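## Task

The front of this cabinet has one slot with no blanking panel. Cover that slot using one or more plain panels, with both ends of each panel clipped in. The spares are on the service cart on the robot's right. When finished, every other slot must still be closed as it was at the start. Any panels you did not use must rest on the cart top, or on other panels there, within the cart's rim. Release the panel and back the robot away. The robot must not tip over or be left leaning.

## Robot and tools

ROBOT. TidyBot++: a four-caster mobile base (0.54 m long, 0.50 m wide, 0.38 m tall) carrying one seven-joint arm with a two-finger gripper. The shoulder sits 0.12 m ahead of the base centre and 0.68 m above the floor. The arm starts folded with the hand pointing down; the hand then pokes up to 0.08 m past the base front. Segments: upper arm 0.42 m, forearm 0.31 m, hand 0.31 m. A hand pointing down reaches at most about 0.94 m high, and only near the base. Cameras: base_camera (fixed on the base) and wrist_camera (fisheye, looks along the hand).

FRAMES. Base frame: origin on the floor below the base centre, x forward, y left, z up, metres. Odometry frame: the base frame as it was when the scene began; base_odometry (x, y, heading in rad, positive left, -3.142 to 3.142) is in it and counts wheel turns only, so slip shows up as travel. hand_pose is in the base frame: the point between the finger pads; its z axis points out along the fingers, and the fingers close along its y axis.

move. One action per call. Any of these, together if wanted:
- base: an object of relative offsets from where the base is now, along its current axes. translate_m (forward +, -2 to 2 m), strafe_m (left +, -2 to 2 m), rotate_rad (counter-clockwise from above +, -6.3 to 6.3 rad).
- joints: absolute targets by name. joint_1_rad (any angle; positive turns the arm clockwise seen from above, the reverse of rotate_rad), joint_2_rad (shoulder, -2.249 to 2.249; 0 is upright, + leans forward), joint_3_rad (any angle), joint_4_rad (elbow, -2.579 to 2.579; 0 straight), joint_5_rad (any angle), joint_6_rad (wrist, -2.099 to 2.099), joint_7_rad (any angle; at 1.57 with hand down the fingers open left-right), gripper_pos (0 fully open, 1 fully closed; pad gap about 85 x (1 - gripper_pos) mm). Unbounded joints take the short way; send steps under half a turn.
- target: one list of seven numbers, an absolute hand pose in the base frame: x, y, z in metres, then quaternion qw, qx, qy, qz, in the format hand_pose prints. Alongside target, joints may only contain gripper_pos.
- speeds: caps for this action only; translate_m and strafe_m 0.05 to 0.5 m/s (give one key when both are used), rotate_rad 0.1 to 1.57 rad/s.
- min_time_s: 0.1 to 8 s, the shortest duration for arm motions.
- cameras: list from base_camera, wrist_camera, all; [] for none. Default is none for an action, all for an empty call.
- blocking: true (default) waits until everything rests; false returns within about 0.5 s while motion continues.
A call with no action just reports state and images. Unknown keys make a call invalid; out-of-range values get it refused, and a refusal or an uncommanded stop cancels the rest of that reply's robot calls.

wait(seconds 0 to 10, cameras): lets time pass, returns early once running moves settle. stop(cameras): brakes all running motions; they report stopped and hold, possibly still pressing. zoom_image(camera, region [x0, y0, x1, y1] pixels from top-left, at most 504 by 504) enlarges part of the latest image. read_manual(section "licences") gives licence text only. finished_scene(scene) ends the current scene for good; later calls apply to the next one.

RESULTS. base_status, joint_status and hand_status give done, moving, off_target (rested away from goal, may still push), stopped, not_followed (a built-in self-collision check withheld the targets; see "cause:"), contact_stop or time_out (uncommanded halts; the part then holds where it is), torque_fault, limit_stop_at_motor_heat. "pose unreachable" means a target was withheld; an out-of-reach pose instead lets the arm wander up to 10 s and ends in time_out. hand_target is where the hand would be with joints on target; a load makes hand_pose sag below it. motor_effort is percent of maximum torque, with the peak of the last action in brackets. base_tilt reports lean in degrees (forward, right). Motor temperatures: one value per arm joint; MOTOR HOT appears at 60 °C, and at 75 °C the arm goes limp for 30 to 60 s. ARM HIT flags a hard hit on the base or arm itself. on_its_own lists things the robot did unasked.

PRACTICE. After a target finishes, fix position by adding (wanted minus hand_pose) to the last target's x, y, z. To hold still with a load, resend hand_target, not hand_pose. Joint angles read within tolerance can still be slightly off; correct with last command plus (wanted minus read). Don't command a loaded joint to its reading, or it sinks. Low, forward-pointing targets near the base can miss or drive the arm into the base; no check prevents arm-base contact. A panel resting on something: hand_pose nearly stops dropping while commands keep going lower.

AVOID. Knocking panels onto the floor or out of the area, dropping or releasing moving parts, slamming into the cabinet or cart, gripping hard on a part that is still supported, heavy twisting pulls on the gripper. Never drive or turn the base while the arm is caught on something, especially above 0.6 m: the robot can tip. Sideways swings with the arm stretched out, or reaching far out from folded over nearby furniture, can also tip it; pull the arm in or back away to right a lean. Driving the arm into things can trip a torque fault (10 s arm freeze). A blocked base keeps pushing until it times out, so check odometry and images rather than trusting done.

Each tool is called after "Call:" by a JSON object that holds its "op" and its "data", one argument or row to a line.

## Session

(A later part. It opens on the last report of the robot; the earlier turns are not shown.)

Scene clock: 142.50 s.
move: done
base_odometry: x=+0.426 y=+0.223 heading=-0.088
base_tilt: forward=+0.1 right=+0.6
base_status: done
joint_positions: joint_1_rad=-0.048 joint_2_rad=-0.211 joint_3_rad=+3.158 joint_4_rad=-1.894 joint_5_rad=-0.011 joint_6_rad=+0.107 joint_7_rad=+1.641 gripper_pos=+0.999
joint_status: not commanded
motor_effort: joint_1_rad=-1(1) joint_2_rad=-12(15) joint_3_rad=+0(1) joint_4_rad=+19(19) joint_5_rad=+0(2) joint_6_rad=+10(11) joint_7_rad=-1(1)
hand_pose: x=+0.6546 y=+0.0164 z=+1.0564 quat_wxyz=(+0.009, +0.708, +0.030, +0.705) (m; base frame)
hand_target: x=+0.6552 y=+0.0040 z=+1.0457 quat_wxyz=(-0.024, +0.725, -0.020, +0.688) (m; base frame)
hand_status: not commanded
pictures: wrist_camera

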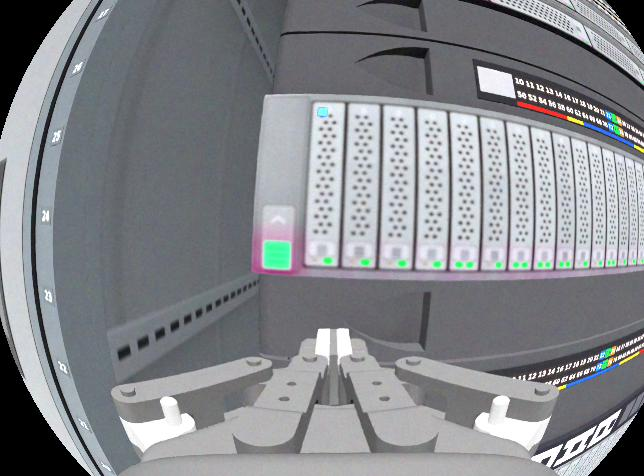

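Call:
{"op": "move", "data": {
  "base": {"translate_m": 0.013, "strafe_m": 0.015},
  "speeds": {"translate_m": 0.05}
}}

Call:
{"op": "move", "data": {
  "joints": {"joint_2_rad": -0.09},
  "min_time_s": 1.2
}}

Call:
{"op": "move", "data": {
  "joints": {"joint_2_rad": -0.03},
  "min_time_s": 0.8
}}

Scene clock: 143.63 s.
move: done
base_odometry: x=+0.440 y=+0.237 heading=-0.088
base_tilt: forward=+0.1 right=+0.6
base_status: done
joint_positions: joint_1_rad=-0.045 joint_2_rad=-0.218 joint_3_rad=+3.159 joint_4_rad=-1.890 joint_5_rad=-0.011 joint_6_rad=+0.098 joint_7_rad=+1.641 gripper_pos=+0.999
joint_status: not commanded
motor_effort: joint_1_rad=-1(3) joint_2_rad=-11(13) joint_3_rad=+0(2) joint_4_rad=+19(22) joint_5_rad=+1(2) joint_6_rad=+10(13) joint_7_rad=-1(1)
hand_pose: x=+0.6521 y=+0.0142 z=+1.0602 quat_wxyz=(+0.010, +0.707, +0.029, +0.706) (m; base frame)
hand_target: x=+0.6552 y=+0.0040 z=+1.0457 quat_wxyz=(-0.024, +0.725, -0.020, +0.688) (m; base frame)
hand_status: not commanded
pictures: none

Scene clock: 145.13 s.
move: off_target
base_odometry: x=+0.440 y=+0.237 heading=-0.088
base_tilt: forward=+0.1 right=+0.6
base_status: not commanded
joint_positions: joint_1_rad=-0.045 joint_2_rad=-0.214 joint_3_rad=+3.159 joint_4_rad=-1.888 joint_5_rad=-0.011 joint_6_rad=+0.098 joint_7_rad=+1.641 gripper_pos=+0.999
joint_status: joint_2_rad off_target (ended at -0.214, target -0.090)
motor_effort: joint_1_rad=+0(1) joint_2_rad=+5(12) joint_3_rad=+2(2) joint_4_rad=+17(19) joint_5_rad=+1(1) joint_6_rad=+7(10) joint_7_rad=+0(1)
hand_pose: x=+0.6537 y=+0.0142 z=+1.0588 quat_wxyz=(+0.010, +0.708, +0.029, +0.705) (m; base frame)
hand_target: x=+0.6949 y=+0.0054 z=+0.9789 quat_wxyz=(-0.021, +0.765, -0.020, +0.644) (m; base frame)
hand_status: not commanded
pictures: none

Scene clock: 146.23 s.
move: off_target
base_odometry: x=+0.440 y=+0.237 heading=-0.088
base_tilt: forward=+0.0 right=+0.6
base_status: not commanded
joint_positions: joint_1_rad=-0.045 joint_2_rad=-0.212 joint_3_rad=+3.159 joint_4_rad=-1.887 joint_5_rad=-0.011 joint_6_rad=+0.098 joint_7_rad=+1.641 gripper_pos=+0.999
joint_status: joint_2_rad off_target (ended at -0.212, target -0.030)
motor_effort: joint_1_rad=+1(1) joint_2_rad=+14(14) joint_3_rad=+3(3) joint_4_rad=+17(17) joint_5_rad=+0(2) joint_6_rad=+7(7) joint_7_rad=-1(1)
hand_pose: x=+0.6546 y=+0.0143 z=+1.0582 quat_wxyz=(+0.010, +0.709, +0.029, +0.705) (m; base frame)
hand_target: x=+0.7117 y=+0.0060 z=+0.9438 quat_wxyz=(-0.020, +0.784, -0.020, +0.620) (m; base frame)
hand_status: not commanded
pictures: none

Call:
{"op": "move", "data": {
  "joints": {"joint_2_rad": -0.22},
  "min_time_s": 0.6
}}

Call:
{"op": "move", "data": {
  "base": {"translate_m": -0.22, "strafe_m": -0.24},
  "cameras": ["wrist_camera", "base_camera"]
}}

Call:
{"op": "zoom_image", "data": {
  "camera": "wrist_camera",
  "region": [420, 200, 540, 320]
}}

Call:
{"op": "zoom_image", "data": {
  "camera": "wrist_camera",
  "region": [120, 200, 240, 320]
}}

Scene clock: 147.63 s.
move: done
base_odometry: x=+0.440 y=+0.237 heading=-0.088
base_tilt: forward=+0.1 right=+0.6
base_status: not commanded
joint_positions: joint_1_rad=-0.045 joint_2_rad=-0.217 joint_3_rad=+3.159 joint_4_rad=-1.887 joint_5_rad=-0.011 joint_6_rad=+0.095 joint_7_rad=+1.641 gripper_pos=+0.999
joint_status: all done
motor_effort: joint_1_rad=+0(1) joint_2_rad=-10(15) joint_3_rad=+0(3) joint_4_rad=+21(21) joint_5_rad=+1(1) joint_6_rad=+12(12) joint_7_rad=+0(1)
hand_pose: x=+0.6525 y=+0.0142 z=+1.0601 quat_wxyz=(+0.010, +0.708, +0.029, +0.705) (m; base frame)
hand_target: x=+0.6516 y=+0.0039 z=+1.0510 quat_wxyz=(-0.024, +0.721, -0.020, +0.692) (m; base frame)
hand_status: not commanded
pictures: none

Scene clock: 149.47 s.
move: done
base_odometry: x=+0.200 y=+0.017 heading=-0.088
base_tilt: forward=+0.1 right=+0.6
base_status: done
joint_positions: joint_1_rad=-0.045 joint_2_rad=-0.224 joint_3_rad=+3.160 joint_4_rad=-1.886 joint_5_rad=-0.011 joint_6_rad=+0.095 joint_7_rad=+1.641 gripper_pos=+0.999
joint_status: not commanded
motor_effort: joint_1_rad=-1(3) joint_2_rad=-12(16) joint_3_rad=+0(2) joint_4_rad=+19(20) joint_5_rad=+1(1) joint_6_rad=+10(11) joint_7_rad=+0(1)
hand_pose: x=+0.6498 y=+0.0135 z=+1.0650 quat_wxyz=(+0.010, +0.705, +0.028, +0.709) (m; base frame)
hand_target: x=+0.6516 y=+0.0039 z=+1.0510 quat_wxyz=(-0.024, +0.721, -0.020, +0.692) (m; base frame)
hand_status: not commanded
pictures: base_camera, wrist_camera

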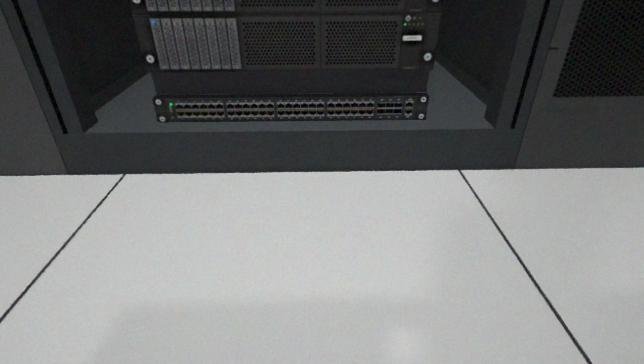

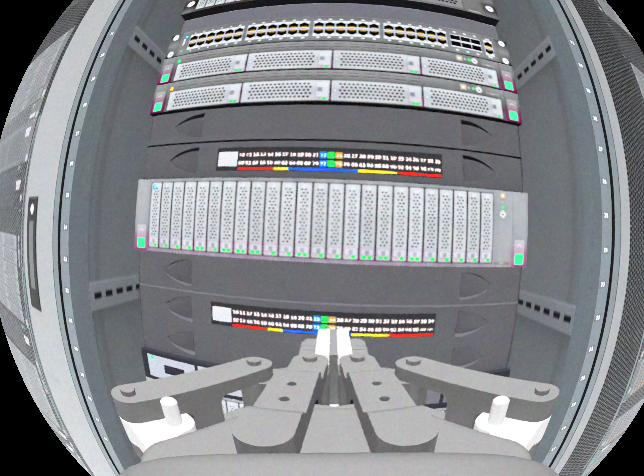

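Scaled by 4.200.

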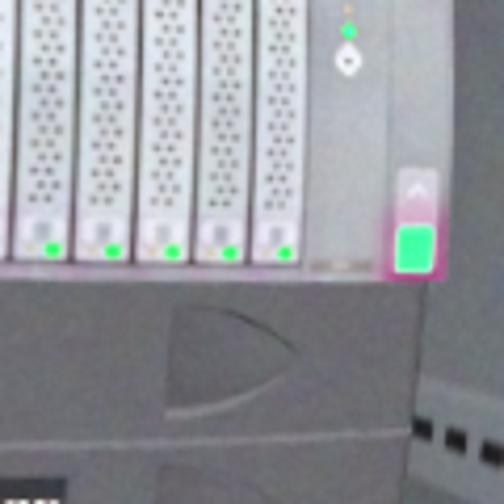

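Scaled by 4.200.

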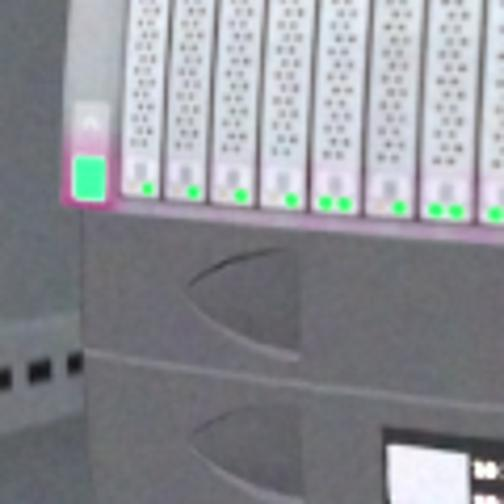

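Call:
{"op": "zoom_image", "data": {
  "camera": "base_camera",
  "region": [120, 0, 450, 180]
}}

Call:
{"op": "zoom_image", "data": {
  "camera": "wrist_camera",
  "region": [120, 0, 520, 200]
}}

Scaled by 1.527.

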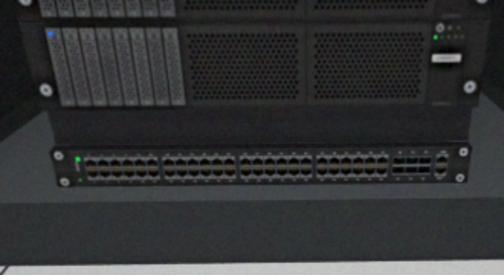

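Scaled by 1.260.

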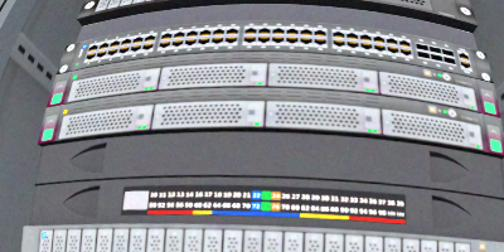

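Call:
{"op": "finished_scene", "data": {
  "scene": 1
}}

The scene is finished: the task was done.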